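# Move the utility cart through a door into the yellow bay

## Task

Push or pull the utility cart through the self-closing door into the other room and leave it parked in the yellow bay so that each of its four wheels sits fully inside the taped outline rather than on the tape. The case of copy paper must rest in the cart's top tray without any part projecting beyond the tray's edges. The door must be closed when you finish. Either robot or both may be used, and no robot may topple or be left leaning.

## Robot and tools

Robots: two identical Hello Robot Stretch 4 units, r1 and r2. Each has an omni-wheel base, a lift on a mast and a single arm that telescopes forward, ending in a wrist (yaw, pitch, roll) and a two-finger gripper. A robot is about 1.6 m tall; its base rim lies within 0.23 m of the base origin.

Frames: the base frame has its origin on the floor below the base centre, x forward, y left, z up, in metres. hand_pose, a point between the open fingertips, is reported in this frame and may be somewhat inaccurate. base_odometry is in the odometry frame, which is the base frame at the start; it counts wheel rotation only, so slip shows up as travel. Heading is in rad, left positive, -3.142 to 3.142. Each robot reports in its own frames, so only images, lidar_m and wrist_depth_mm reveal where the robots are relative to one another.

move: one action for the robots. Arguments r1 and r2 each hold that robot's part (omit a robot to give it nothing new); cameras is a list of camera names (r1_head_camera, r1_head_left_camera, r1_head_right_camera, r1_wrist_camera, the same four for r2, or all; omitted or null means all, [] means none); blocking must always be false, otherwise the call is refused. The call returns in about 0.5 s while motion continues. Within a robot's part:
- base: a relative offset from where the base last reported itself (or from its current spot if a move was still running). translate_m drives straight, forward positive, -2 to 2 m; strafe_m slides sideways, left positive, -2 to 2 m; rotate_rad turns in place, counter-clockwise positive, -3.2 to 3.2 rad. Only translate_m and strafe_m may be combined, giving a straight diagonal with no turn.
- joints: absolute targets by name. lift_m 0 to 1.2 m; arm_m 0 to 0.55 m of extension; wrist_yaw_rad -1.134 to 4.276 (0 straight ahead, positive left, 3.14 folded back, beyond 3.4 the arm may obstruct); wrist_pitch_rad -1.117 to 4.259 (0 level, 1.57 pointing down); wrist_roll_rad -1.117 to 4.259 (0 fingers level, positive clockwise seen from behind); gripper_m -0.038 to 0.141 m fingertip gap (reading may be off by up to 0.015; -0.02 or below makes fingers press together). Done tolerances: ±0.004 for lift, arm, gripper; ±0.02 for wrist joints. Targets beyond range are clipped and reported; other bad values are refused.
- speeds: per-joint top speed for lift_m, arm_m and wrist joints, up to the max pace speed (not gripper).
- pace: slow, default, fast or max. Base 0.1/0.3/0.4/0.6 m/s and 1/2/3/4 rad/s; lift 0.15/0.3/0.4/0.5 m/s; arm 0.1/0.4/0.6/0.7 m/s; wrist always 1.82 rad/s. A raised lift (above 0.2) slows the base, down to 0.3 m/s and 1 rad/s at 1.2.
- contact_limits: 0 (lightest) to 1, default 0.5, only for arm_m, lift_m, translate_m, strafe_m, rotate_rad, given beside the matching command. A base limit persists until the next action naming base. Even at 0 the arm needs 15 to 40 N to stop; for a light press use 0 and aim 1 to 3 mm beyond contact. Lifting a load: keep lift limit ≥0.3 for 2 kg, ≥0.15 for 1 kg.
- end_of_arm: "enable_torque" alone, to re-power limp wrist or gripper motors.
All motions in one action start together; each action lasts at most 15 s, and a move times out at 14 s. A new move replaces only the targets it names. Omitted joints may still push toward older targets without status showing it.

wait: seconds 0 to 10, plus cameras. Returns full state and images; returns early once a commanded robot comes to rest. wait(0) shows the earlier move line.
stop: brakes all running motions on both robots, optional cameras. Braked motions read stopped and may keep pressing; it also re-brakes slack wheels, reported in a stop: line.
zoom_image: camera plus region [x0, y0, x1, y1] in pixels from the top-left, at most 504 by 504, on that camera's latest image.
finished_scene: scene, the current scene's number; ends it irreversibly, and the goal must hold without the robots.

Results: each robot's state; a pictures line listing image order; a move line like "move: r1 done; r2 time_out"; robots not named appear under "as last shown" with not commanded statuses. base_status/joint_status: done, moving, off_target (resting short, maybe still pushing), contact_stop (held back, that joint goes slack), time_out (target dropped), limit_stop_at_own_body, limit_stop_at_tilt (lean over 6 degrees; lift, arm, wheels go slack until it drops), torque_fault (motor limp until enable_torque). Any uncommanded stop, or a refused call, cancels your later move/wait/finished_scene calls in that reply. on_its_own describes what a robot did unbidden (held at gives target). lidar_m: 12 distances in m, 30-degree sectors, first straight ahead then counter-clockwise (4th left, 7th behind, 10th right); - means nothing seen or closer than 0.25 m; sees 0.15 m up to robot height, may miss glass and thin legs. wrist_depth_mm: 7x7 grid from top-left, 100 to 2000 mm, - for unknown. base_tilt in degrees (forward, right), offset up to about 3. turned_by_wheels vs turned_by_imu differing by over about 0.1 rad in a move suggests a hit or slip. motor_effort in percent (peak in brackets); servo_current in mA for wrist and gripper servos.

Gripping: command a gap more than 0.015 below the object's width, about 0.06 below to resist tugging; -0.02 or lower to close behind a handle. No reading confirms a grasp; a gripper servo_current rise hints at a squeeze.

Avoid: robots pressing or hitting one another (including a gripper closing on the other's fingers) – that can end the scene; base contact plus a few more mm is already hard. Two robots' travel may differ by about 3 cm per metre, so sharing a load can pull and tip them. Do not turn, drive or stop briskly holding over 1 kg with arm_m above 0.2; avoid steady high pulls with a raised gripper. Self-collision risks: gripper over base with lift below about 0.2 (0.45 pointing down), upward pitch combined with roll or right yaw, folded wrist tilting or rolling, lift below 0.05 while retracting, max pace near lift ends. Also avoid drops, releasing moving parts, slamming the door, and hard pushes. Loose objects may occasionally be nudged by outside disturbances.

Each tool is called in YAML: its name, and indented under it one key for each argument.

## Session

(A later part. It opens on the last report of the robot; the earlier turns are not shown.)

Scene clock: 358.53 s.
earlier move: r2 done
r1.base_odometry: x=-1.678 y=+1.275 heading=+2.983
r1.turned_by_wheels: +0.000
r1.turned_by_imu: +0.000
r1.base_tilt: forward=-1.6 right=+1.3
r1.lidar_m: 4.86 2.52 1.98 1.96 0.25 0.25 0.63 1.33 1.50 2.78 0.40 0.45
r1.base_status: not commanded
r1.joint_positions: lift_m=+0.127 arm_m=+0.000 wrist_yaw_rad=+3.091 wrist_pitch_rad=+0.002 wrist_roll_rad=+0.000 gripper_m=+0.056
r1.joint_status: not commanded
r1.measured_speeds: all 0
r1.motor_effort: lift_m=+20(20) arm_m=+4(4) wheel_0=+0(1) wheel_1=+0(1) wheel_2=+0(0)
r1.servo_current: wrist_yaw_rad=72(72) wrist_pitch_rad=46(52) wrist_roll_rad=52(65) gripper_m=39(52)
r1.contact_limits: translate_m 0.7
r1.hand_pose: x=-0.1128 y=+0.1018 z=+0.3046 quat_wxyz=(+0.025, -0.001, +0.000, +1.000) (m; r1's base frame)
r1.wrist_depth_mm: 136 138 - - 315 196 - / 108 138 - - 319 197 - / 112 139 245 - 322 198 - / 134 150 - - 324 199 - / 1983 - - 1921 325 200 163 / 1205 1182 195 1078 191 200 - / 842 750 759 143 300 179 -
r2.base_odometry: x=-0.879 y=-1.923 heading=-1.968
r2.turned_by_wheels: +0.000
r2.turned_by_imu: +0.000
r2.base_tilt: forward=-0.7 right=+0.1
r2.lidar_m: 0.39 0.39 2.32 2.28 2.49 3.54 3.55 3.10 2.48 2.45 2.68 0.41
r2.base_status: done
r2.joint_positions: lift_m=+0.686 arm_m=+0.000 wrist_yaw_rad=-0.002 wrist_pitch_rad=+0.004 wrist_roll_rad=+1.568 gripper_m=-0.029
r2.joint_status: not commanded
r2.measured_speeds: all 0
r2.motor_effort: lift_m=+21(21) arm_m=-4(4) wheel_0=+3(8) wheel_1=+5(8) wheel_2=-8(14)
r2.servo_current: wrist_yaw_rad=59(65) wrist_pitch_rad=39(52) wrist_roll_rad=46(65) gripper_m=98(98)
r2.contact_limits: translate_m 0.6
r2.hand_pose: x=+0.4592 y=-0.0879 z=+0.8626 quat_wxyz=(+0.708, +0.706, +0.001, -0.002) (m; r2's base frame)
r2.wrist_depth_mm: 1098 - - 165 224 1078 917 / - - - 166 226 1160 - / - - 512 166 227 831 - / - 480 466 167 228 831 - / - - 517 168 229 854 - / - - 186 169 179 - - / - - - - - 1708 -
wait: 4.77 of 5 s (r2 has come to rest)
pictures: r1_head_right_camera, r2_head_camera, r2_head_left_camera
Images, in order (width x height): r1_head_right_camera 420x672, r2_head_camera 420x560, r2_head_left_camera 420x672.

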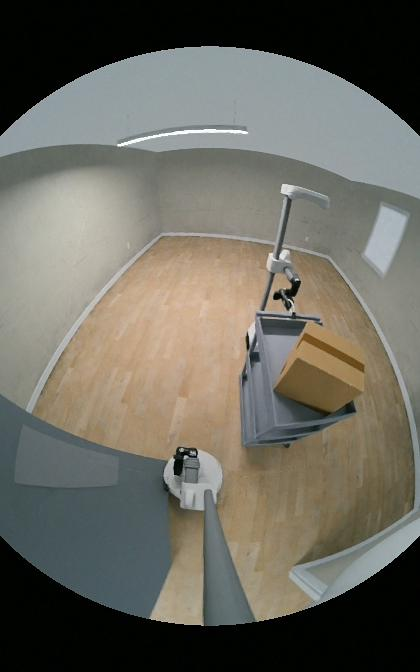

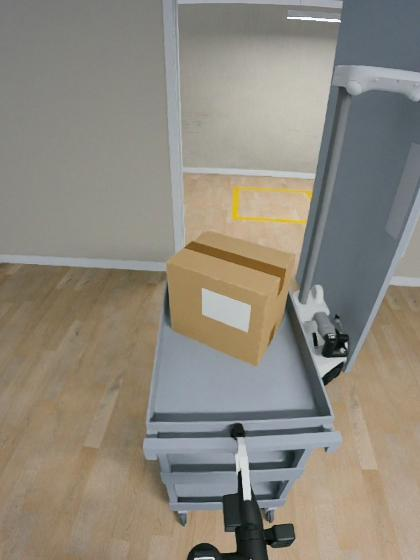

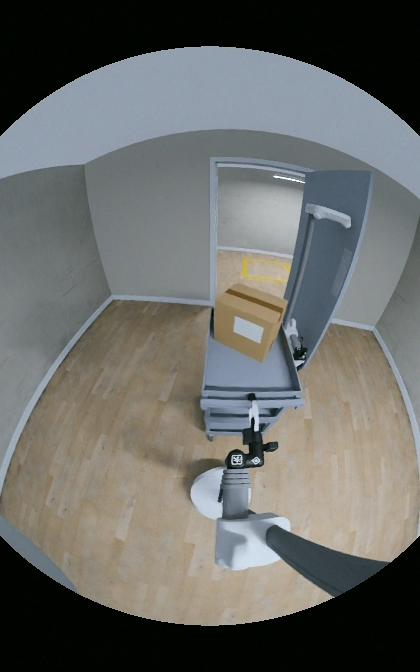

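move:
  blocking: false
  r2: {"base":{"translate_m":0.06,"strafe_m":-0.06},"pace":"slow","contact_limits":{"translate_m":0.5}}
  cameras: []

wait:
  seconds: 2
  cameras: ["r1_head_right_camera","r1_head_left_camera","r2_head_right_camera","r2_head_left_camera","r2_head_camera"]

zoom_image:
  camera: "r2_head_left_camera"
  region: [160, 240, 340, 460]

zoom_image:
  camera: "r1_head_right_camera"
  region: [160, 300, 420, 640]

Scene clock: 376.13 s.
move: r2 moving
r1: as last shown
r1.lidar_m: 4.84 2.52 1.98 1.97 0.25 0.26 0.63 1.29 1.50 2.79 0.39 0.46
r1.motor_effort: lift_m=+20(20) arm_m=+4(4) wheel_0=+0(1) wheel_1=+0(0) wheel_2=+0(0)
r1.servo_current: wrist_yaw_rad=46(59) wrist_pitch_rad=46(46) wrist_roll_rad=59(59) gripper_m=39(46)
r1.contact_limits: translate_m 0.7
r1.wrist_depth_mm: 135 138 - - 314 195 - / 108 138 - - 320 197 - / 112 138 245 - 324 198 - / 134 150 - - 325 199 - / 1921 - - 1921 329 199 162 / 1205 1205 193 1078 191 200 - / 866 741 750 143 300 178 -
r2.base_odometry: x=-0.891 y=-1.928 heading=-1.969
r2.turned_by_wheels: +0.000
r2.turned_by_imu: +0.000
r2.base_tilt: forward=-0.7 right=+0.0
r2.lidar_m: 0.39 0.42 2.34 2.30 2.53 3.56 3.53 3.09 2.46 2.42 2.67 0.42
r2.base_status: translate_m moving; strafe_m moving
r2.joint_positions: lift_m=+0.686 arm_m=+0.000 wrist_yaw_rad=-0.002 wrist_pitch_rad=+0.004 wrist_roll_rad=+1.568 gripper_m=-0.029
r2.joint_status: not commanded
r2.measured_speeds: translate_m=+0.035 strafe_m=-0.035 rotate_rad=+0.000 lift_m=+0.000 arm_m=+0.000 wrist_yaw_rad=+0.000 wrist_pitch_rad=+0.000 wrist_roll_rad=+0.000
r2.motor_effort: lift_m=+21(21) arm_m=-4(4) wheel_0=+11(11) wheel_1=-5(5) wheel_2=-9(13)
r2.servo_current: wrist_yaw_rad=46(52) wrist_pitch_rad=39(46) wrist_roll_rad=46(65) gripper_m=91(98)
r2.contact_limits: translate_m 0.5
r2.hand_pose: x=+0.4592 y=-0.0879 z=+0.8626 quat_wxyz=(+0.708, +0.706, +0.001, -0.002) (m; r2's base frame)
r2.wrist_depth_mm: 1098 - 1098 164 224 1098 904 / - - - 164 225 1182 - / - - 504 166 226 820 - / - 480 466 167 227 842 - / - - 517 168 229 842 - / - - 185 169 178 - - / - - - - - 1576 -
pictures: none
No camera images: "cameras" was empty.

Scene clock: 377.73 s.
earlier move: r2 done
r1.base_odometry: x=-1.678 y=+1.275 heading=+2.983
r1.turned_by_wheels: +0.000
r1.turned_by_imu: +0.000
r1.base_tilt: forward=-1.6 right=+1.3
r1.lidar_m: 4.85 2.51 1.97 1.97 0.25 0.27 0.63 1.32 1.51 0.77 0.37 0.45
r1.base_status: not commanded
r1.joint_positions: lift_m=+0.127 arm_m=+0.000 wrist_yaw_rad=+3.091 wrist_pitch_rad=+0.002 wrist_roll_rad=+0.000 gripper_m=+0.056
r1.joint_status: not commanded
r1.measured_speeds: all 0
r1.motor_effort: lift_m=+20(20) arm_m=+4(4) wheel_0=-1(1) wheel_1=+0(0) wheel_2=+0(0)
r1.servo_current: wrist_yaw_rad=59(65) wrist_pitch_rad=46(46) wrist_roll_rad=39(65) gripper_m=39(46)
r1.contact_limits: translate_m 0.7
r1.hand_pose: x=-0.1128 y=+0.1018 z=+0.3046 quat_wxyz=(+0.025, -0.001, +0.000, +1.000) (m; r1's base frame)
r1.wrist_depth_mm: 136 138 - - 315 194 - / 108 138 - - 319 196 - / 112 138 244 - 322 198 - / 133 150 - - 325 199 - / 1921 - - 1921 325 199 162 / 1205 1205 194 1078 190 200 - / 842 759 750 143 301 179 -
r2.base_odometry: x=-0.957 y=-1.955 heading=-1.969
r2.turned_by_wheels: +0.000
r2.turned_by_imu: +0.001
r2.base_tilt: forward=-0.7 right=+0.0
r2.lidar_m: 0.40 0.39 2.37 2.35 2.56 3.63 3.56 3.05 2.45 2.40 2.63 0.43
r2.base_status: done
r2.joint_positions: lift_m=+0.686 arm_m=+0.000 wrist_yaw_rad=+0.001 wrist_pitch_rad=+0.004 wrist_roll_rad=+1.568 gripper_m=-0.029
r2.joint_status: not commanded
r2.measured_speeds: all 0
r2.motor_effort: lift_m=+21(21) arm_m=-4(4) wheel_0=+7(13) wheel_1=-5(7) wheel_2=-4(13)
r2.servo_current: wrist_yaw_rad=46(59) wrist_pitch_rad=46(52) wrist_roll_rad=39(65) gripper_m=91(98)
r2.contact_limits: translate_m 0.5
r2.hand_pose: x=+0.4594 y=-0.0871 z=+0.8626 quat_wxyz=(+0.708, +0.706, +0.002, -0.001) (m; r2's base frame)
r2.wrist_depth_mm: - - - 173 234 1060 891 / - - - 173 234 1537 - / - - 569 171 233 820 - / - 473 466 171 231 831 - / - - 500 170 230 820 - / - - 187 170 179 - - / - - - - - 539 -
wait: 1.60 of 2 s (r2 has come to rest)
pictures: r1_head_left_camera, r1_head_right_camera, r2_head_camera, r2_head_left_camera, r2_head_right_camera
Images, in order (width x height): r1_head_left_camera 420x672, r1_head_right_camera 420x672, r2_head_camera 420x560, r2_head_left_camera 420x672, r2_head_right_camera 420x672.

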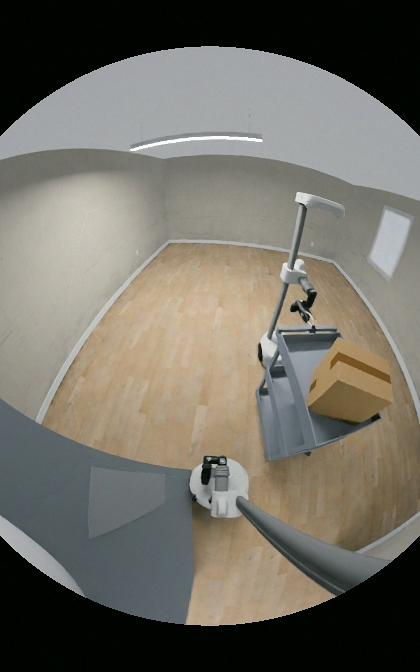

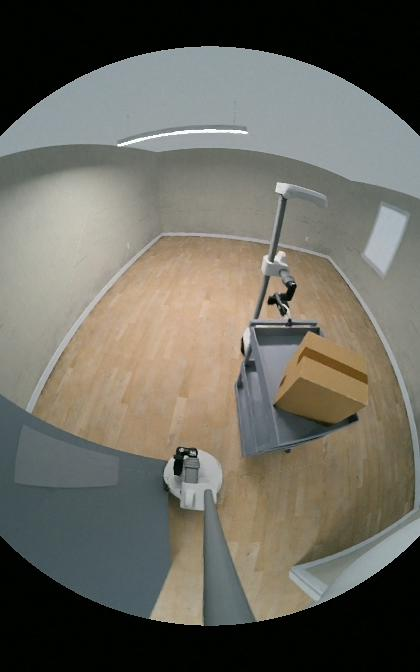

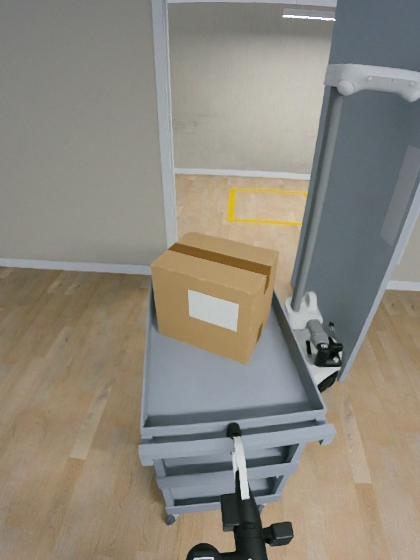

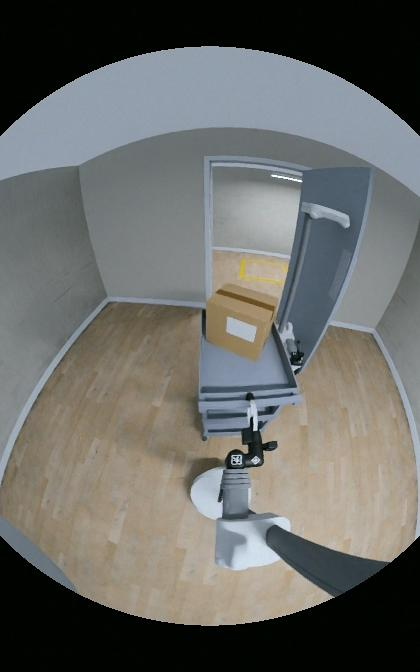

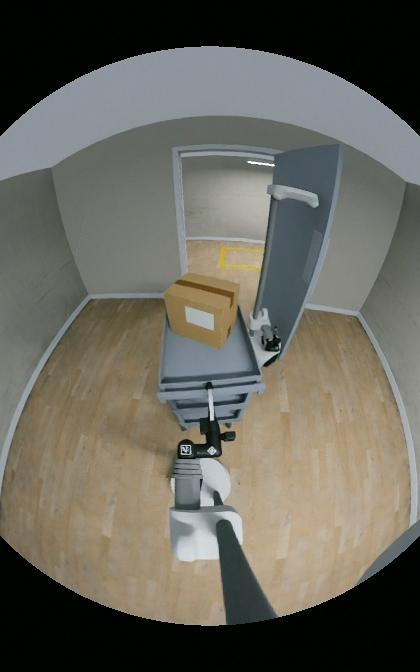

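Scaled by 2.291 from the camera's 420x672 image, which has a finer 600x960 frame.

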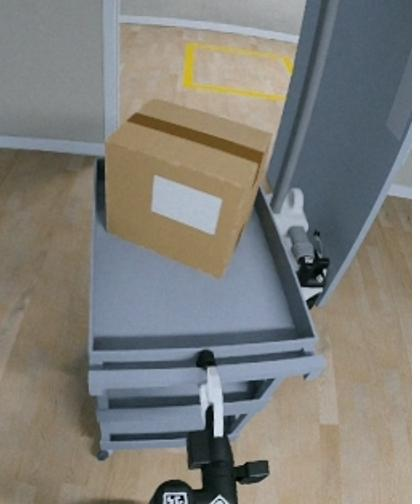

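Scaled by 1.482 from the camera's 420x672 image, which has a finer 600x960 frame.

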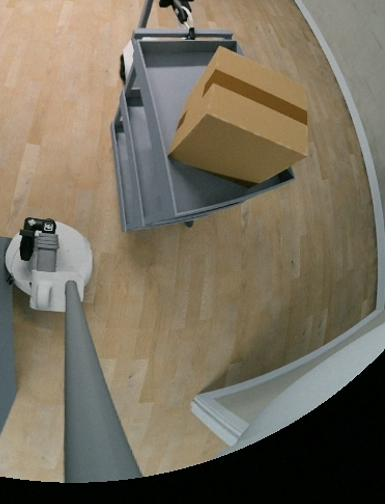

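move:
  r2: {"base":{"strafe_m":-0.04},"pace":"slow"}
  blocking: false
  cameras: []

wait:
  seconds: 2
  cameras: ["r2_head_left_camera","r2_head_camera","r2_head_right_camera","r1_head_right_camera"]

Scene clock: 404.07 s.
move: r2 moving
r1: as last shown
r1.lidar_m: 4.85 2.50 1.98 1.95 0.25 0.25 0.64 1.33 1.49 0.79 0.36 0.47
r1.motor_effort: lift_m=+20(20) arm_m=+4(4) wheel_0=+1(1) wheel_1=+0(0) wheel_2=+0(0)
r1.servo_current: wrist_yaw_rad=39(65) wrist_pitch_rad=46(52) wrist_roll_rad=52(72) gripper_m=39(46)
r1.contact_limits: translate_m 0.7
r1.wrist_depth_mm: 136 138 - - 315 195 - / 108 138 - - 319 197 - / 112 139 245 - 322 198 - / 133 150 - - 325 200 - / 1983 - - 1921 327 200 162 / 1182 1205 193 1098 190 200 - / 854 750 750 143 301 178 -
r2.base_odometry: x=-0.971 y=-1.950 heading=-1.968
r2.turned_by_wheels: +0.000
r2.turned_by_imu: +0.001
r2.base_tilt: forward=-0.6 right=+0.0
r2.lidar_m: 0.38 0.40 2.38 2.36 2.58 3.61 3.61 3.02 2.39 2.38 2.59 0.44
r2.base_status: strafe_m moving
r2.joint_positions: lift_m=+0.686 arm_m=+0.000 wrist_yaw_rad=+0.002 wrist_pitch_rad=+0.004 wrist_roll_rad=+1.568 gripper_m=-0.029
r2.joint_status: not commanded
r2.measured_speeds: translate_m=+0.000 strafe_m=-0.056 rotate_rad=-0.003 lift_m=+0.000 arm_m=+0.000 wrist_yaw_rad=+0.000 wrist_pitch_rad=+0.000 wrist_roll_rad=+0.000
r2.motor_effort: lift_m=+21(21) arm_m=-4(4) wheel_0=+11(12) wheel_1=-7(8) wheel_2=+0(4)
r2.servo_current: wrist_yaw_rad=46(65) wrist_pitch_rad=46(46) wrist_roll_rad=46(59) gripper_m=91(98)
r2.hand_pose: x=+0.4595 y=-0.0867 z=+0.8626 quat_wxyz=(+0.708, +0.706, +0.002, -0.001) (m; r2's base frame)
r2.wrist_depth_mm: - - - 175 236 1060 904 / - - - 174 235 1618 - / - - 585 173 234 820 - / - 480 462 172 232 842 - / - - 496 171 231 831 - / - - 186 170 178 - - / - - 597 - - - -
pictures: none
No camera images: "cameras" was empty.

Scene clock: 405.03 s.
earlier move: r2 done
r1.base_odometry: x=-1.678 y=+1.275 heading=+2.983
r1.turned_by_wheels: +0.000
r1.turned_by_imu: +0.000
r1.base_tilt: forward=-1.6 right=+1.3
r1.lidar_m: 4.85 2.51 1.98 1.98 0.25 0.27 0.62 1.32 1.53 2.79 0.35 0.43
r1.base_status: not commanded
r1.joint_positions: lift_m=+0.127 arm_m=+0.000 wrist_yaw_rad=+3.091 wrist_pitch_rad=+0.002 wrist_roll_rad=+0.000 gripper_m=+0.056
r1.joint_status: not commanded
r1.measured_speeds: all 0
r1.motor_effort: lift_m=+20(20) arm_m=+4(4) wheel_0=-1(1) wheel_1=+0(0) wheel_2=+0(0)
r1.servo_current: wrist_yaw_rad=52(72) wrist_pitch_rad=52(52) wrist_roll_rad=46(72) gripper_m=46(46)
r1.contact_limits: translate_m 0.7
r1.hand_pose: x=-0.1128 y=+0.1018 z=+0.3046 quat_wxyz=(+0.025, -0.001, +0.000, +1.000) (m; r1's base frame)
r1.wrist_depth_mm: 136 137 - - 315 196 - / 108 138 - - 319 198 - / 112 139 245 - 322 198 - / 133 150 - - 325 200 - / 1921 - - 1921 325 200 163 / 1205 1205 194 1060 191 199 - / 842 759 759 143 300 180 -
r2.base_odometry: x=-0.994 y=-1.940 heading=-1.969
r2.turned_by_wheels: +0.000
r2.turned_by_imu: +0.000
r2.base_tilt: forward=-0.6 right=+0.1
r2.lidar_m: 0.38 0.40 2.40 2.37 2.62 3.63 3.60 2.99 2.40 2.37 2.60 0.46
r2.base_status: done
r2.joint_positions: lift_m=+0.686 arm_m=+0.000 wrist_yaw_rad=+0.002 wrist_pitch_rad=+0.004 wrist_roll_rad=+1.568 gripper_m=-0.029
r2.joint_status: not commanded
r2.measured_speeds: all 0
r2.motor_effort: lift_m=+21(21) arm_m=-4(4) wheel_0=+5(14) wheel_1=-4(9) wheel_2=+0(4)
r2.servo_current: wrist_yaw_rad=46(65) wrist_pitch_rad=46(52) wrist_roll_rad=39(59) gripper_m=91(98)
r2.hand_pose: x=+0.4595 y=-0.0867 z=+0.8626 quat_wxyz=(+0.708, +0.706, +0.002, -0.001) (m; r2's base frame)
r2.wrist_depth_mm: - - - 182 245 1008 866 / - - - 180 241 1576 - / - - 654 177 238 798 - / - - 466 176 236 831 - / - - 488 173 231 820 - / - - 186 170 178 - - / - - 574 - - - -
wait: 0.97 of 2 s (r2 has come to rest)
pictures: r1_head_right_camera, r2_head_camera, r2_head_left_camera, r2_head_right_camera
Images, in order (width x height): r1_head_right_camera 420x672, r2_head_camera 420x560, r2_head_left_camera 420x672, r2_head_right_camera 420x672.

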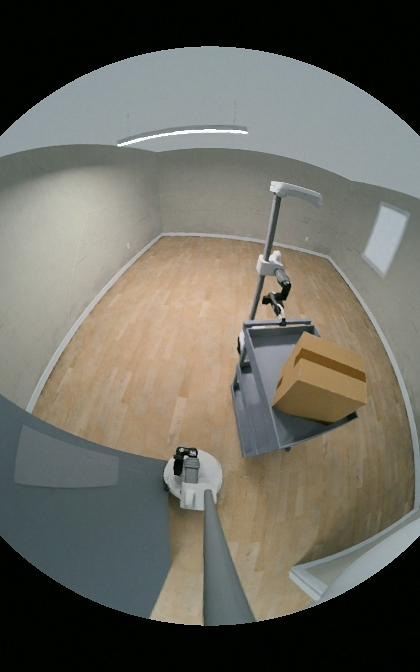

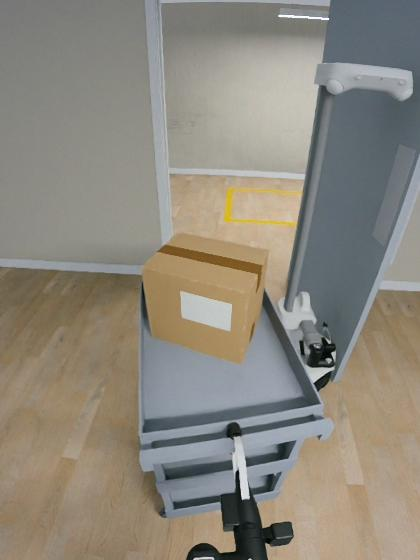

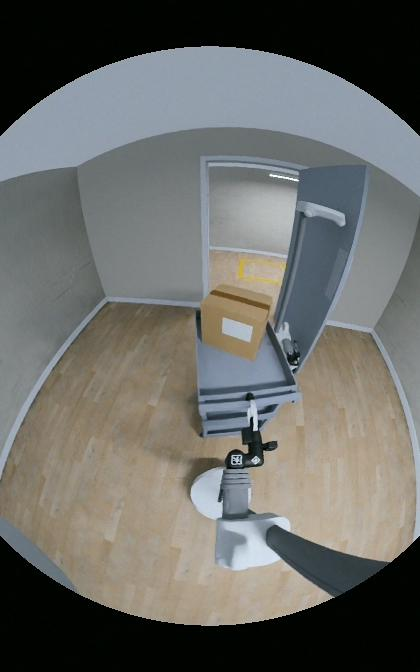

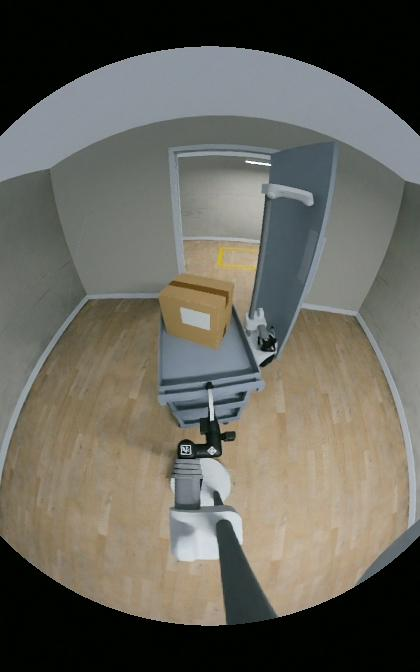

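zoom_image:
  camera: "r2_head_left_camera"
  region: [180, 200, 320, 440]

zoom_image:
  camera: "r1_head_right_camera"
  region: [140, 300, 420, 620]

Scaled by 2.100 from the camera's 420x672 image, which has a finer 600x960 frame.

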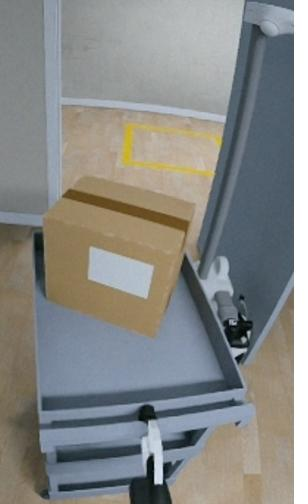

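Scaled by 1.575 from the camera's 420x672 image, which has a finer 600x960 frame.

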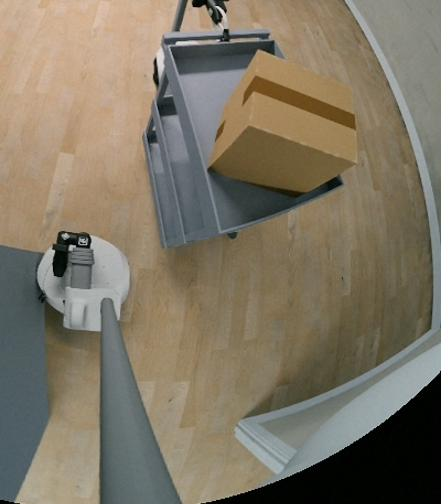

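move:
  r2: {"base":{"translate_m":0.3},"pace":"slow","contact_limits":{"translate_m":0.5}}
  blocking: false
  cameras: []

wait:
  seconds: 5
  cameras: ["r2_head_left_camera","r2_head_camera","r1_head_right_camera"]

Scene clock: 418.30 s.
move: r2 moving
r1: as last shown
r1.base_tilt: forward=-1.5 right=+1.3
r1.lidar_m: 4.85 2.49 2.00 1.98 0.25 0.26 0.64 1.31 1.49 2.81 0.35 0.45
r1.motor_effort: lift_m=+20(20) arm_m=+4(4) wheel_0=+0(0) wheel_1=+0(0) wheel_2=+0(0)
r1.servo_current: wrist_yaw_rad=46(65) wrist_pitch_rad=33(46) wrist_roll_rad=52(59) gripper_m=46(46)
r1.contact_limits: translate_m 0.7
r1.wrist_depth_mm: 136 138 - - 317 195 - / 108 138 - - 320 197 - / 112 139 245 - 320 198 - / 134 150 - - 324 199 - / 1983 - - 1921 325 199 163 / 1182 1182 193 1098 190 200 - / 866 759 759 143 303 179 -
r2.base_odometry: x=-0.999 y=-1.951 heading=-1.969
r2.turned_by_wheels: +0.000
r2.turned_by_imu: +0.000
r2.base_tilt: forward=-0.7 right=+0.1
r2.lidar_m: 0.36 0.36 2.42 2.34 2.62 3.64 3.60 2.96 2.41 2.36 2.60 0.43
r2.base_status: translate_m moving
r2.joint_positions: lift_m=+0.686 arm_m=+0.000 wrist_yaw_rad=-0.001 wrist_pitch_rad=+0.004 wrist_roll_rad=+1.568 gripper_m=-0.029
r2.joint_status: not commanded
r2.measured_speeds: translate_m=+0.050 strafe_m=-0.001 rotate_rad=-0.004 lift_m=+0.000 arm_m=+0.000 wrist_yaw_rad=-0.026 wrist_pitch_rad=+0.000 wrist_roll_rad=+0.000
r2.motor_effort: lift_m=+21(21) arm_m=-4(4) wheel_0=+4(8) wheel_1=+7(9) wheel_2=-12(13)
r2.servo_current: wrist_yaw_rad=52(59) wrist_pitch_rad=39(46) wrist_roll_rad=46(52) gripper_m=98(104)
r2.contact_limits: translate_m 0.5
r2.hand_pose: x=+0.4592 y=-0.0877 z=+0.8626 quat_wxyz=(+0.708, +0.706, +0.001, -0.002) (m; r2's base frame)
r2.wrist_depth_mm: - - - 187 251 1025 866 / - 1983 - 185 246 1160 - / - - - 180 241 788 - / - 1983 473 235 236 842 - / - - 484 174 232 831 - / - - 186 169 178 - - / - - 559 - - - -
pictures: none
No camera images: "cameras" was empty.

Scene clock: 422.07 s.
earlier move: r2 done
r1.base_odometry: x=-1.678 y=+1.275 heading=+2.983
r1.turned_by_wheels: +0.000
r1.turned_by_imu: +0.000
r1.base_tilt: forward=-1.6 right=+1.3
r1.lidar_m: 4.85 2.51 1.95 1.95 0.25 0.26 0.64 1.30 0.34 0.30 0.31 0.39
r1.base_status: not commanded
r1.joint_positions: lift_m=+0.127 arm_m=+0.000 wrist_yaw_rad=+3.091 wrist_pitch_rad=+0.002 wrist_roll_rad=+0.000 gripper_m=+0.056
r1.joint_status: not commanded
r1.measured_speeds: all 0
r1.motor_effort: lift_m=+20(20) arm_m=+4(4) wheel_0=+0(1) wheel_1=+0(0) wheel_2=+0(0)
r1.servo_current: wrist_yaw_rad=59(72) wrist_pitch_rad=46(52) wrist_roll_rad=39(65) gripper_m=39(52)
r1.contact_limits: translate_m 0.7
r1.hand_pose: x=-0.1128 y=+0.1018 z=+0.3046 quat_wxyz=(+0.025, -0.001, +0.000, +1.000) (m; r1's base frame)
r1.wrist_depth_mm: 136 138 - - 315 196 - / 108 138 - - 319 198 - / 112 138 245 - 322 198 - / 134 150 - - 325 198 - / 1921 - - 1921 325 200 162 / 1205 1205 195 1078 191 200 - / 854 768 759 143 298 179 -
r2.base_odometry: x=-1.110 y=-2.216 heading=-1.969
r2.turned_by_wheels: +0.000
r2.turned_by_imu: +0.000
r2.base_tilt: forward=-0.7 right=+0.1
r2.lidar_m: 0.36 0.41 2.38 2.34 2.59 3.90 3.91 3.05 2.43 2.41 1.19 0.44
r2.base_status: done
r2.joint_positions: lift_m=+0.686 arm_m=+0.000 wrist_yaw_rad=-0.003 wrist_pitch_rad=+0.004 wrist_roll_rad=+1.568 gripper_m=-0.029
r2.joint_status: not commanded
r2.measured_speeds: all 0
r2.motor_effort: lift_m=+21(21) arm_m=-4(4) wheel_0=+2(9) wheel_1=+4(9) wheel_2=-7(15)
r2.servo_current: wrist_yaw_rad=52(65) wrist_pitch_rad=46(52) wrist_roll_rad=65(65) gripper_m=85(104)
r2.contact_limits: translate_m 0.5
r2.hand_pose: x=+0.4591 y=-0.0882 z=+0.8626 quat_wxyz=(+0.708, +0.706, +0.001, -0.003) (m; r2's base frame)
r2.wrist_depth_mm: 768 759 768 185 248 - 788 / - - - 182 245 1661 521 / 1661 - - 179 240 778 - / 1756 - 462 234 236 842 - / 1756 500 484 173 231 831 - / - 508 186 169 179 - - / - - - - 225 - -
wait: 3.77 of 5 s (r2 has come to rest)
pictures: r1_head_right_camera, r2_head_camera, r2_head_left_camera
Images, in order (width x height): r1_head_right_camera 420x672, r2_head_camera 420x560, r2_head_left_camera 420x672.

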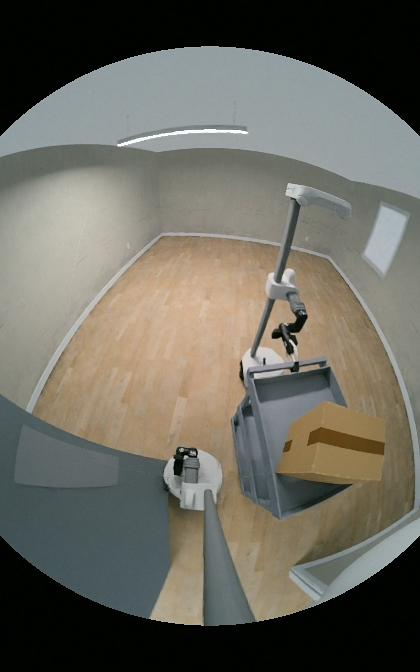

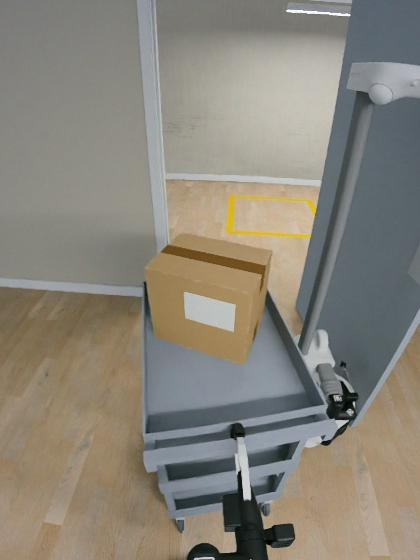

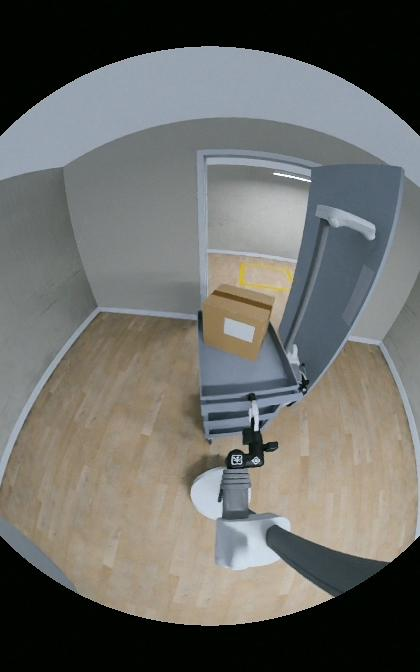

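move:
  r2: {"base":{"translate_m":0.35,"strafe_m":0.04},"pace":"slow","contact_limits":{"translate_m":0.5}}
  blocking: false
  cameras: []

wait:
  seconds: 6
  cameras: ["r2_head_camera","r1_head_right_camera"]

Scene clock: 441.33 s.
move: r2 moving
r1: as last shown
r1.lidar_m: 4.86 2.52 1.98 1.98 0.25 0.27 0.61 1.31 0.32 0.28 0.31 0.38
r1.servo_current: wrist_yaw_rad=39(65) wrist_pitch_rad=39(52) wrist_roll_rad=39(59) gripper_m=46(46)
r1.contact_limits: translate_m 0.7
r1.wrist_depth_mm: 136 138 - - 315 195 - / 108 138 - - 320 197 - / 112 138 244 - 322 198 - / 133 150 - - 322 198 - / 1983 - - 1983 327 200 162 / 1205 1205 193 1098 191 200 - / 842 759 750 143 300 179 -
r2.base_odometry: x=-1.114 y=-2.228 heading=-1.969
r2.turned_by_wheels: +0.000
r2.turned_by_imu: +0.000
r2.base_tilt: forward=-0.7 right=+0.1
r2.lidar_m: 0.36 0.38 2.39 2.34 2.55 3.89 3.91 3.05 2.41 2.40 1.16 0.45
r2.base_status: translate_m moving; strafe_m moving
r2.joint_positions: lift_m=+0.686 arm_m=+0.000 wrist_yaw_rad=-0.003 wrist_pitch_rad=+0.004 wrist_roll_rad=+1.568 gripper_m=-0.029
r2.joint_status: not commanded
r2.measured_speeds: translate_m=+0.049 strafe_m=+0.005 rotate_rad=+0.002 lift_m=+0.000 arm_m=+0.000 wrist_yaw_rad=+0.000 wrist_pitch_rad=+0.000 wrist_roll_rad=+0.000
r2.motor_effort: lift_m=+21(21) arm_m=-4(4) wheel_0=+1(6) wheel_1=+5(7) wheel_2=-12(12)
r2.servo_current: wrist_yaw_rad=33(52) wrist_pitch_rad=39(52) wrist_roll_rad=52(59) gripper_m=91(104)
r2.contact_limits: translate_m 0.5
r2.hand_pose: x=+0.4591 y=-0.0882 z=+0.8626 quat_wxyz=(+0.708, +0.706, +0.001, -0.003) (m; r2's base frame)
r2.wrist_depth_mm: 741 750 759 186 248 759 778 / - - - 181 244 1708 521 / 1756 - - 179 240 798 - / 1756 - 469 234 236 842 - / 1756 - 484 173 233 820 - / - 504 186 169 179 - - / - - - - 224 - -
pictures: none
No camera images: "cameras" was empty.

Scene clock: 445.63 s.
earlier move: r2 done
r1.base_odometry: x=-1.678 y=+1.275 heading=+2.983
r1.turned_by_wheels: +0.000
r1.turned_by_imu: +0.000
r1.base_tilt: forward=-1.7 right=+1.3
r1.lidar_m: 4.87 2.54 1.99 1.95 0.25 0.25 0.62 0.44 0.29 0.28 0.29 0.63
r1.base_status: not commanded
r1.joint_positions: lift_m=+0.127 arm_m=+0.000 wrist_yaw_rad=+3.091 wrist_pitch_rad=+0.002 wrist_roll_rad=+0.000 gripper_m=+0.056
r1.joint_status: not commanded
r1.measured_speeds: all 0
r1.motor_effort: lift_m=+20(20) arm_m=+4(4) wheel_0=+0(1) wheel_1=+0(0) wheel_2=+0(0)
r1.servo_current: wrist_yaw_rad=59(72) wrist_pitch_rad=39(52) wrist_roll_rad=59(72) gripper_m=39(46)
r1.contact_limits: translate_m 0.7
r1.hand_pose: x=-0.1128 y=+0.1018 z=+0.3046 quat_wxyz=(+0.025, -0.001, +0.000, +1.000) (m; r1's base frame)
r1.wrist_depth_mm: 135 138 - - 315 195 - / 108 138 - - 319 198 - / 112 139 244 - 322 198 - / 134 150 - - 324 199 - / 1983 - - 1983 325 200 162 / 1205 1205 194 1078 191 200 - / 854 750 750 143 300 178 -
r2.base_odometry: x=-1.209 y=-2.554 heading=-1.969
r2.turned_by_wheels: +0.000
r2.turned_by_imu: +0.000
r2.base_tilt: forward=-0.7 right=+0.1
r2.lidar_m: 0.38 0.41 2.26 2.23 2.46 3.78 - 3.18 2.52 2.50 0.66 0.42
r2.base_status: done
r2.joint_positions: lift_m=+0.686 arm_m=+0.000 wrist_yaw_rad=-0.003 wrist_pitch_rad=+0.004 wrist_roll_rad=+1.568 gripper_m=-0.029
r2.joint_status: not commanded
r2.measured_speeds: all 0
r2.motor_effort: lift_m=+21(21) arm_m=-4(4) wheel_0=+3(7) wheel_1=+4(8) wheel_2=-7(13)
r2.servo_current: wrist_yaw_rad=46(59) wrist_pitch_rad=46(52) wrist_roll_rad=59(65) gripper_m=91(104)
r2.contact_limits: translate_m 0.5
r2.hand_pose: x=+0.4591 y=-0.0882 z=+0.8626 quat_wxyz=(+0.708, +0.706, +0.001, -0.003) (m; r2's base frame)
r2.wrist_depth_mm: - - - 168 229 1618 1138 / - - - 169 229 1576 - / - - 535 169 230 831 - / - 480 462 169 229 831 - / - - 512 169 231 831 - / - - 186 169 179 - - / - - - - 229 - -
wait: 4.30 of 6 s (r2 has come to rest)
pictures: r1_head_right_camera, r2_head_camera
Images, in order (width x height): r1_head_right_camera 420x672, r2_head_camera 420x560.

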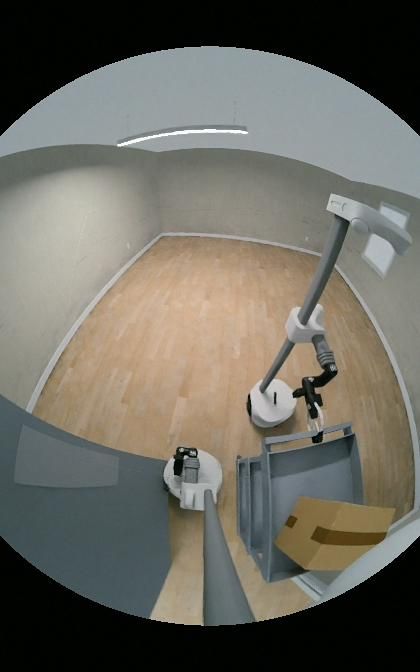

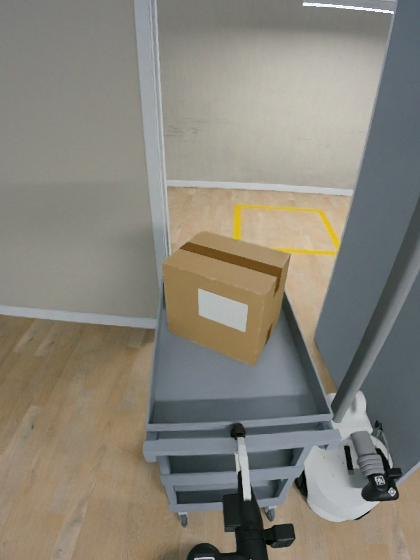

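move:
  r2: {"base":{"translate_m":0.35},"pace":"slow","contact_limits":{"translate_m":0.5}}
  blocking: false
  cameras: []

wait:
  seconds: 6
  cameras: ["r2_head_camera","r1_head_right_camera","r2_head_left_camera"]

Scene clock: 452.27 s.
move: r2 moving
r1: as last shown
r1.base_tilt: forward=-1.6 right=+1.3
r1.lidar_m: 4.84 2.52 1.98 1.98 0.25 0.27 0.62 0.43 0.29 0.28 0.29 0.64
r1.motor_effort: lift_m=+20(20) arm_m=+4(4) wheel_0=+0(0) wheel_1=+0(0) wheel_2=+0(0)
r1.servo_current: wrist_yaw_rad=46(59) wrist_pitch_rad=46(52) wrist_roll_rad=26(52) gripper_m=46(52)
r1.contact_limits: translate_m 0.7
r1.wrist_depth_mm: 135 138 - - 315 195 - / 108 138 - - 319 197 - / 112 138 245 - 320 198 - / 134 150 - - 327 200 - / - - - 1983 327 200 162 / 1205 1205 193 1118 191 200 - / 854 750 759 143 301 179 -
r2.base_odometry: x=-1.214 y=-2.566 heading=-1.969
r2.turned_by_wheels: +0.000
r2.turned_by_imu: +0.000
r2.base_tilt: forward=-0.6 right=+0.1
r2.lidar_m: 0.39 0.43 2.30 2.25 2.47 3.77 - 3.15 2.52 2.47 0.63 0.42
r2.base_status: translate_m moving
r2.joint_positions: lift_m=+0.686 arm_m=+0.000 wrist_yaw_rad=-0.003 wrist_pitch_rad=+0.004 wrist_roll_rad=+1.568 gripper_m=-0.029
r2.joint_status: not commanded
r2.measured_speeds: translate_m=+0.049 strafe_m=-0.001 rotate_rad=+0.001 lift_m=+0.000 arm_m=+0.000 wrist_yaw_rad=+0.000 wrist_pitch_rad=+0.000 wrist_roll_rad=+0.000
r2.motor_effort: lift_m=+21(21) arm_m=-4(4) wheel_0=+3(7) wheel_1=+6(7) wheel_2=-13(13)
r2.servo_current: wrist_yaw_rad=52(59) wrist_pitch_rad=46(46) wrist_roll_rad=52(59) gripper_m=91(104)
r2.contact_limits: translate_m 0.5
r2.hand_pose: x=+0.4591 y=-0.0882 z=+0.8626 quat_wxyz=(+0.708, +0.706, +0.001, -0.003) (m; r2's base frame)
r2.wrist_depth_mm: - - - 168 229 1618 1138 / - - - 168 229 1537 - / - - 530 168 229 831 - / - 477 459 169 229 831 - / - - 508 169 229 831 - / - - 186 169 178 - - / - - - - 230 - -
pictures: none
No camera images: "cameras" was empty.

Scene clock: 456.53 s.
earlier move: r2 done
r1.base_odometry: x=-1.678 y=+1.275 heading=+2.983
r1.turned_by_wheels: +0.000
r1.turned_by_imu: +0.000
r1.base_tilt: forward=-1.6 right=+1.2
r1.lidar_m: 4.85 2.51 1.99 1.97 0.25 0.25 0.65 0.43 0.34 0.45 0.45 4.44
r1.base_status: not commanded
r1.joint_positions: lift_m=+0.127 arm_m=+0.000 wrist_yaw_rad=+3.091 wrist_pitch_rad=+0.002 wrist_roll_rad=+0.000 gripper_m=+0.056
r1.joint_status: not commanded
r1.measured_speeds: all 0
r1.motor_effort: lift_m=+20(20) arm_m=+4(4) wheel_0=+0(1) wheel_1=+0(1) wheel_2=+0(0)
r1.servo_current: wrist_yaw_rad=59(72) wrist_pitch_rad=39(52) wrist_roll_rad=46(65) gripper_m=46(52)
r1.contact_limits: translate_m 0.7
r1.hand_pose: x=-0.1128 y=+0.1018 z=+0.3046 quat_wxyz=(+0.025, -0.001, +0.000, +1.000) (m; r1's base frame)
r1.wrist_depth_mm: 136 138 - - 314 195 - / 108 138 - - 319 196 - / 112 139 245 - 322 198 - / 134 150 - - 325 200 - / 676 1983 - 1921 325 200 163 / 621 1205 193 1098 190 200 - / 798 741 759 143 301 179 -
r2.base_odometry: x=-1.344 y=-2.877 heading=-1.968
r2.turned_by_wheels: +0.000
r2.turned_by_imu: +0.002
r2.base_tilt: forward=-0.7 right=+0.1
r2.lidar_m: 0.41 0.42 2.13 2.22 2.39 3.69 - 3.18 2.56 0.47 0.45 0.44
r2.base_status: done
r2.joint_positions: lift_m=+0.686 arm_m=+0.000 wrist_yaw_rad=-0.001 wrist_pitch_rad=+0.004 wrist_roll_rad=+1.568 gripper_m=-0.029
r2.joint_status: not commanded
r2.measured_speeds: all 0
r2.motor_effort: lift_m=+21(21) arm_m=-4(4) wheel_0=+5(12) wheel_1=+4(8) wheel_2=-6(13)
r2.servo_current: wrist_yaw_rad=46(65) wrist_pitch_rad=52(52) wrist_roll_rad=52(65) gripper_m=98(104)
r2.contact_limits: translate_m 0.5
r2.hand_pose: x=+0.4592 y=-0.0878 z=+0.8626 quat_wxyz=(+0.708, +0.706, +0.001, -0.002) (m; r2's base frame)
r2.wrist_depth_mm: - - - 158 217 1618 521 / - - - 160 219 741 - / - 535 473 163 223 820 - / - 488 469 165 226 831 - / - - 525 167 229 - - / - - 186 169 178 - - / - - - - 234 - -
wait: 4.27 of 6 s (r2 has come to rest)
pictures: r1_head_right_camera, r2_head_camera, r2_head_left_camera
Images, in order (width x height): r1_head_right_camera 420x672, r2_head_camera 420x560, r2_head_left_camera 420x672.

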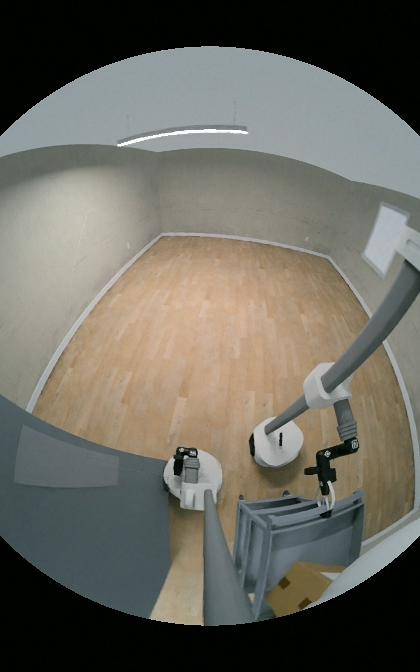

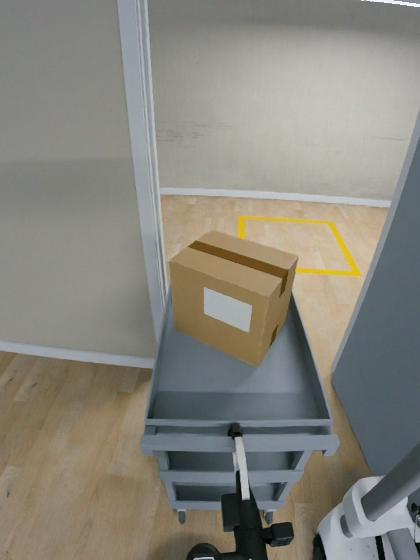

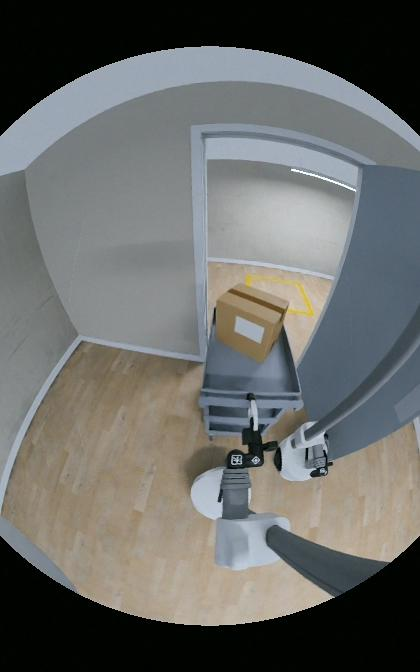

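move:
  r2: {"base":{"translate_m":0.4},"pace":"slow","contact_limits":{"translate_m":0.5}}
  blocking: false
  cameras: []

wait:
  seconds: 6
  cameras: ["r2_head_camera","r1_head_right_camera","r2_head_left_camera"]

Scene clock: 465.80 s.
move: r2 moving
r1: as last shown
r1.base_tilt: forward=-1.6 right=+1.3
r1.lidar_m: 4.83 2.46 1.99 1.97 0.25 0.25 0.65 0.43 0.34 0.45 0.44 4.45
r1.motor_effort: lift_m=+20(20) arm_m=+4(4) wheel_0=+0(1) wheel_1=+0(0) wheel_2=+0(0)
r1.servo_current: wrist_yaw_rad=65(65) wrist_pitch_rad=39(46) wrist_roll_rad=52(59) gripper_m=39(46)
r1.contact_limits: translate_m 0.7
r1.wrist_depth_mm: 136 138 - - 315 195 - / 108 138 - - 320 198 - / 112 138 245 - 324 198 - / 134 150 - - 327 199 - / 668 - - 1921 327 200 162 / 621 1229 193 1078 191 200 - / 809 759 750 143 300 179 -
r2.base_odometry: x=-1.349 y=-2.888 heading=-1.968
r2.turned_by_wheels: +0.000
r2.turned_by_imu: +0.001
r2.base_tilt: forward=-0.7 right=+0.1
r2.lidar_m: 0.39 0.41 2.10 2.20 2.41 3.70 - 3.21 2.57 0.48 0.45 0.43
r2.base_status: translate_m moving
r2.joint_positions: lift_m=+0.686 arm_m=+0.000 wrist_yaw_rad=-0.001 wrist_pitch_rad=+0.004 wrist_roll_rad=+1.568 gripper_m=-0.029
r2.joint_status: not commanded
r2.measured_speeds: translate_m=+0.048 strafe_m=+0.000 rotate_rad=-0.001 lift_m=+0.000 arm_m=+0.000 wrist_yaw_rad=+0.000 wrist_pitch_rad=+0.000 wrist_roll_rad=+0.000
r2.motor_effort: lift_m=+21(21) arm_m=-4(4) wheel_0=+6(11) wheel_1=+8(8) wheel_2=-11(11)
r2.servo_current: wrist_yaw_rad=46(65) wrist_pitch_rad=39(46) wrist_roll_rad=46(59) gripper_m=98(98)
r2.contact_limits: translate_m 0.5
r2.hand_pose: x=+0.4592 y=-0.0878 z=+0.8626 quat_wxyz=(+0.708, +0.706, +0.001, -0.002) (m; r2's base frame)
r2.wrist_depth_mm: - - - 158 216 1618 517 / - - - 160 220 750 - / - 530 477 162 223 820 - / - 488 469 164 226 831 - / - - 525 167 228 - - / - - 185 169 178 - - / - - - - 234 - -
pictures: none
No camera images: "cameras" was empty.

Scene clock: 470.57 s.
earlier move: r2 done
r1.base_odometry: x=-1.678 y=+1.275 heading=+2.983
r1.turned_by_wheels: +0.000
r1.turned_by_imu: +0.000
r1.base_tilt: forward=-1.6 right=+1.3
r1.lidar_m: 4.86 2.51 1.98 1.96 0.25 0.26 0.60 0.61 0.45 0.42 3.04 4.46
r1.base_status: not commanded
r1.joint_positions: lift_m=+0.127 arm_m=+0.000 wrist_yaw_rad=+3.091 wrist_pitch_rad=+0.002 wrist_roll_rad=+0.000 gripper_m=+0.056
r1.joint_status: not commanded
r1.measured_speeds: all 0
r1.motor_effort: lift_m=+20(20) arm_m=+4(4) wheel_0=+0(1) wheel_1=+0(0) wheel_2=+0(0)
r1.servo_current: wrist_yaw_rad=59(72) wrist_pitch_rad=39(52) wrist_roll_rad=52(72) gripper_m=52(52)
r1.contact_limits: translate_m 0.7
r1.hand_pose: x=-0.1128 y=+0.1018 z=+0.3046 quat_wxyz=(+0.025, -0.001, +0.000, +1.000) (m; r1's base frame)
r1.wrist_depth_mm: 136 138 - - 315 195 - / 108 138 - - 320 197 - / 112 139 245 - 324 198 - / 134 150 - - 324 199 - / 668 - - 1921 327 200 163 / 707 1182 195 1078 191 200 - / 750 759 759 143 301 178 -
r2.base_odometry: x=-1.499 y=-3.245 heading=-1.968
r2.turned_by_wheels: +0.000
r2.turned_by_imu: +0.001
r2.base_tilt: forward=-0.7 right=+0.0
r2.lidar_m: 0.38 0.42 1.45 2.16 2.33 3.57 - 3.29 0.45 0.44 0.85 0.41
r2.base_status: done
r2.joint_positions: lift_m=+0.686 arm_m=+0.000 wrist_yaw_rad=-0.001 wrist_pitch_rad=+0.004 wrist_roll_rad=+1.568 gripper_m=-0.029
r2.joint_status: not commanded
r2.measured_speeds: all 0
r2.motor_effort: lift_m=+21(21) arm_m=-3(4) wheel_0=+5(13) wheel_1=+5(8) wheel_2=-6(12)
r2.servo_current: wrist_yaw_rad=52(65) wrist_pitch_rad=46(52) wrist_roll_rad=46(59) gripper_m=91(104)
r2.contact_limits: translate_m 0.5
r2.hand_pose: x=+0.4592 y=-0.0878 z=+0.8626 quat_wxyz=(+0.708, +0.706, +0.001, -0.002) (m; r2's base frame)
r2.wrist_depth_mm: - - - 151 208 1537 - / - - 574 154 213 768 - / - 462 449 158 218 809 - / - - 477 161 223 820 - / - - 544 165 228 - - / - - 186 168 178 - - / - - - - - - 496
wait: 4.77 of 6 s (r2 has come to rest)
pictures: r1_head_right_camera, r2_head_camera, r2_head_left_camera
Images, in order (width x height): r1_head_right_camera 420x672, r2_head_camera 420x560, r2_head_left_camera 420x672.

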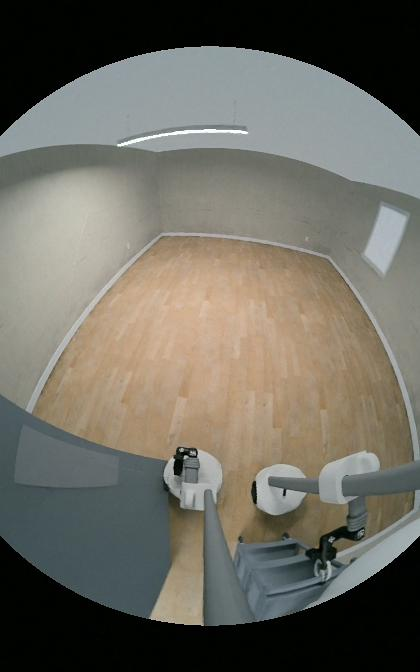

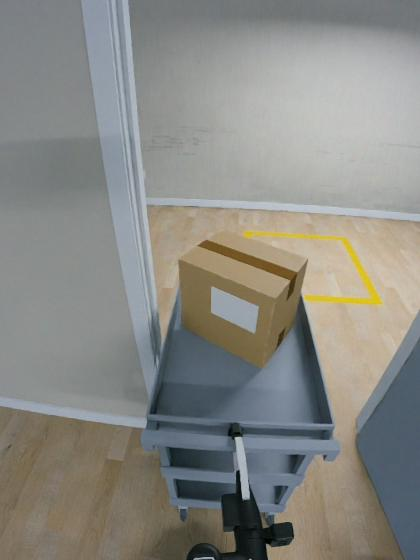

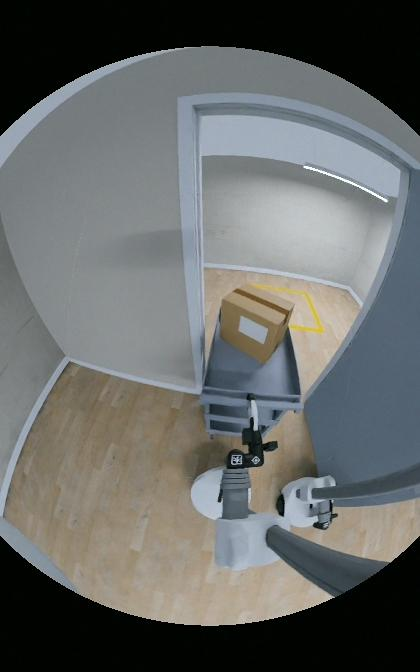

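move:
  r2: {"base":{"translate_m":0.3,"strafe_m":-0.09},"pace":"slow","contact_limits":{"translate_m":0.5}}
  blocking: false
  cameras: []

wait:
  seconds: 6
  cameras: ["r2_head_camera","r1_head_right_camera","r2_head_left_camera"]

Scene clock: 477.07 s.
move: r2 moving
r1: as last shown
r1.lidar_m: 4.86 2.48 1.98 1.97 0.25 0.25 0.62 0.61 0.43 0.42 3.02 4.45
r1.servo_current: wrist_yaw_rad=46(72) wrist_pitch_rad=39(52) wrist_roll_rad=65(65) gripper_m=46(46)
r1.contact_limits: translate_m 0.7
r1.wrist_depth_mm: 136 138 - - 317 195 - / 108 138 - - 319 198 - / 112 138 244 - 322 198 - / 134 150 - - 324 199 - / 144 - - 1983 325 200 162 / 699 1205 193 1078 191 200 - / 750 750 759 143 301 179 -
r2.base_odometry: x=-1.507 y=-3.255 heading=-1.967
r2.turned_by_wheels: +0.001
r2.turned_by_imu: +0.001
r2.base_tilt: forward=-0.7 right=+0.1
r2.lidar_m: 0.39 0.45 1.42 2.16 2.35 3.60 - 3.29 0.45 0.43 0.84 0.40
r2.base_status: translate_m moving; strafe_m moving
r2.joint_positions: lift_m=+0.686 arm_m=+0.000 wrist_yaw_rad=-0.001 wrist_pitch_rad=+0.004 wrist_roll_rad=+1.568 gripper_m=-0.029
r2.joint_status: not commanded
r2.measured_speeds: translate_m=+0.050 strafe_m=-0.015 rotate_rad=+0.001 lift_m=+0.000 arm_m=+0.000 wrist_yaw_rad=+0.001 wrist_pitch_rad=+0.000 wrist_roll_rad=+0.000
r2.motor_effort: lift_m=+21(21) arm_m=-4(4) wheel_0=+6(10) wheel_1=+7(8) wheel_2=-11(11)
r2.servo_current: wrist_yaw_rad=46(59) wrist_pitch_rad=46(46) wrist_roll_rad=52(59) gripper_m=98(98)
r2.contact_limits: translate_m 0.5
r2.hand_pose: x=+0.4592 y=-0.0878 z=+0.8626 quat_wxyz=(+0.708, +0.706, +0.001, -0.002) (m; r2's base frame)
r2.wrist_depth_mm: - - - 151 208 1499 - / - - 569 154 213 768 - / - 462 449 157 217 809 - / - 500 480 160 221 831 - / - - 544 165 228 - - / - - 187 168 179 - - / - - - - - - 496
pictures: none
No camera images: "cameras" was empty.

Scene clock: 480.93 s.
earlier move: r2 done
r1.base_odometry: x=-1.678 y=+1.275 heading=+2.983
r1.turned_by_wheels: +0.000
r1.turned_by_imu: +0.000
r1.base_tilt: forward=-1.6 right=+1.3
r1.lidar_m: 4.86 2.52 1.97 1.97 0.25 0.25 0.61 0.50 0.49 2.80 3.01 4.44
r1.base_status: not commanded
r1.joint_positions: lift_m=+0.127 arm_m=+0.000 wrist_yaw_rad=+3.091 wrist_pitch_rad=+0.002 wrist_roll_rad=+0.000 gripper_m=+0.056
r1.joint_status: not commanded
r1.measured_speeds: all 0
r1.motor_effort: lift_m=+20(20) arm_m=+4(4) wheel_0=+0(1) wheel_1=+0(1) wheel_2=+0(0)
r1.servo_current: wrist_yaw_rad=33(72) wrist_pitch_rad=39(52) wrist_roll_rad=46(65) gripper_m=39(46)
r1.contact_limits: translate_m 0.7
r1.hand_pose: x=-0.1128 y=+0.1018 z=+0.3046 quat_wxyz=(+0.025, -0.001, +0.000, +1.000) (m; r1's base frame)
r1.wrist_depth_mm: 135 138 - - 315 195 - / 108 138 - - 320 198 - / 112 139 244 - 322 198 - / 134 150 - - 324 199 - / - - - 1921 327 198 162 / 1205 1098 194 1098 191 200 - / 854 750 750 143 301 179 -
r2.base_odometry: x=-1.698 y=-3.487 heading=-1.968
r2.turned_by_wheels: +0.000
r2.turned_by_imu: +0.002
r2.base_tilt: forward=-0.7 right=+0.0
r2.lidar_m: 0.39 0.41 0.95 2.19 2.41 3.69 - 0.53 0.47 0.71 0.75 0.42
r2.base_status: done
r2.joint_positions: lift_m=+0.686 arm_m=+0.000 wrist_yaw_rad=+0.000 wrist_pitch_rad=+0.004 wrist_roll_rad=+1.568 gripper_m=-0.029
r2.joint_status: not commanded
r2.measured_speeds: all 0
r2.motor_effort: lift_m=+21(21) arm_m=-4(4) wheel_0=+6(14) wheel_1=+4(8) wheel_2=-4(12)
r2.servo_current: wrist_yaw_rad=52(59) wrist_pitch_rad=39(52) wrist_roll_rad=46(65) gripper_m=98(104)
r2.contact_limits: translate_m 0.5
r2.hand_pose: x=+0.4593 y=-0.0874 z=+0.8626 quat_wxyz=(+0.708, +0.706, +0.002, -0.002) (m; r2's base frame)
r2.wrist_depth_mm: - - - 163 222 1618 1160 / - - - 165 224 759 - / - - 504 165 225 831 - / - 484 466 167 227 831 - / - - 521 168 229 831 - / - - 186 169 179 - - / - - - - 233 1576 -
wait: 3.87 of 6 s (r2 has come to rest)
pictures: r1_head_right_camera, r2_head_camera, r2_head_left_camera
Images, in order (width x height): r1_head_right_camera 420x672, r2_head_camera 420x560, r2_head_left_camera 420x672.

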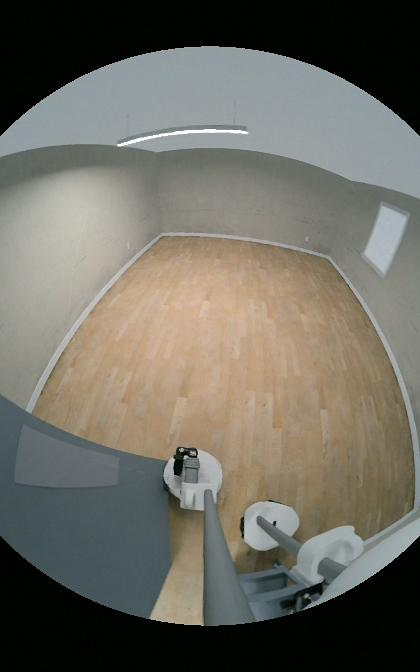

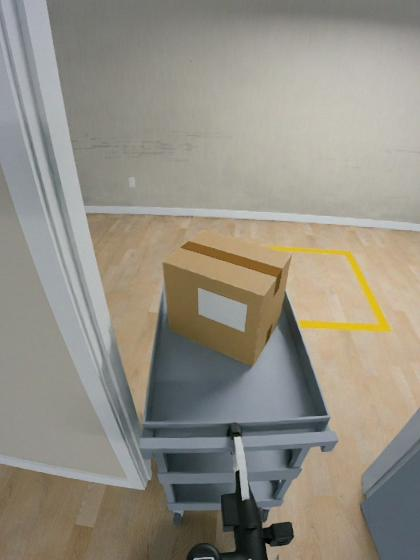

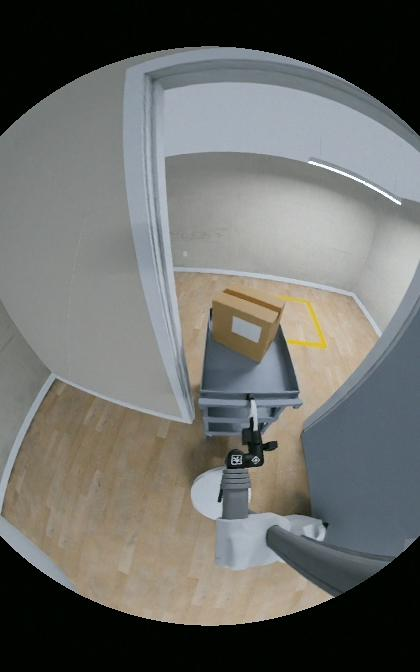

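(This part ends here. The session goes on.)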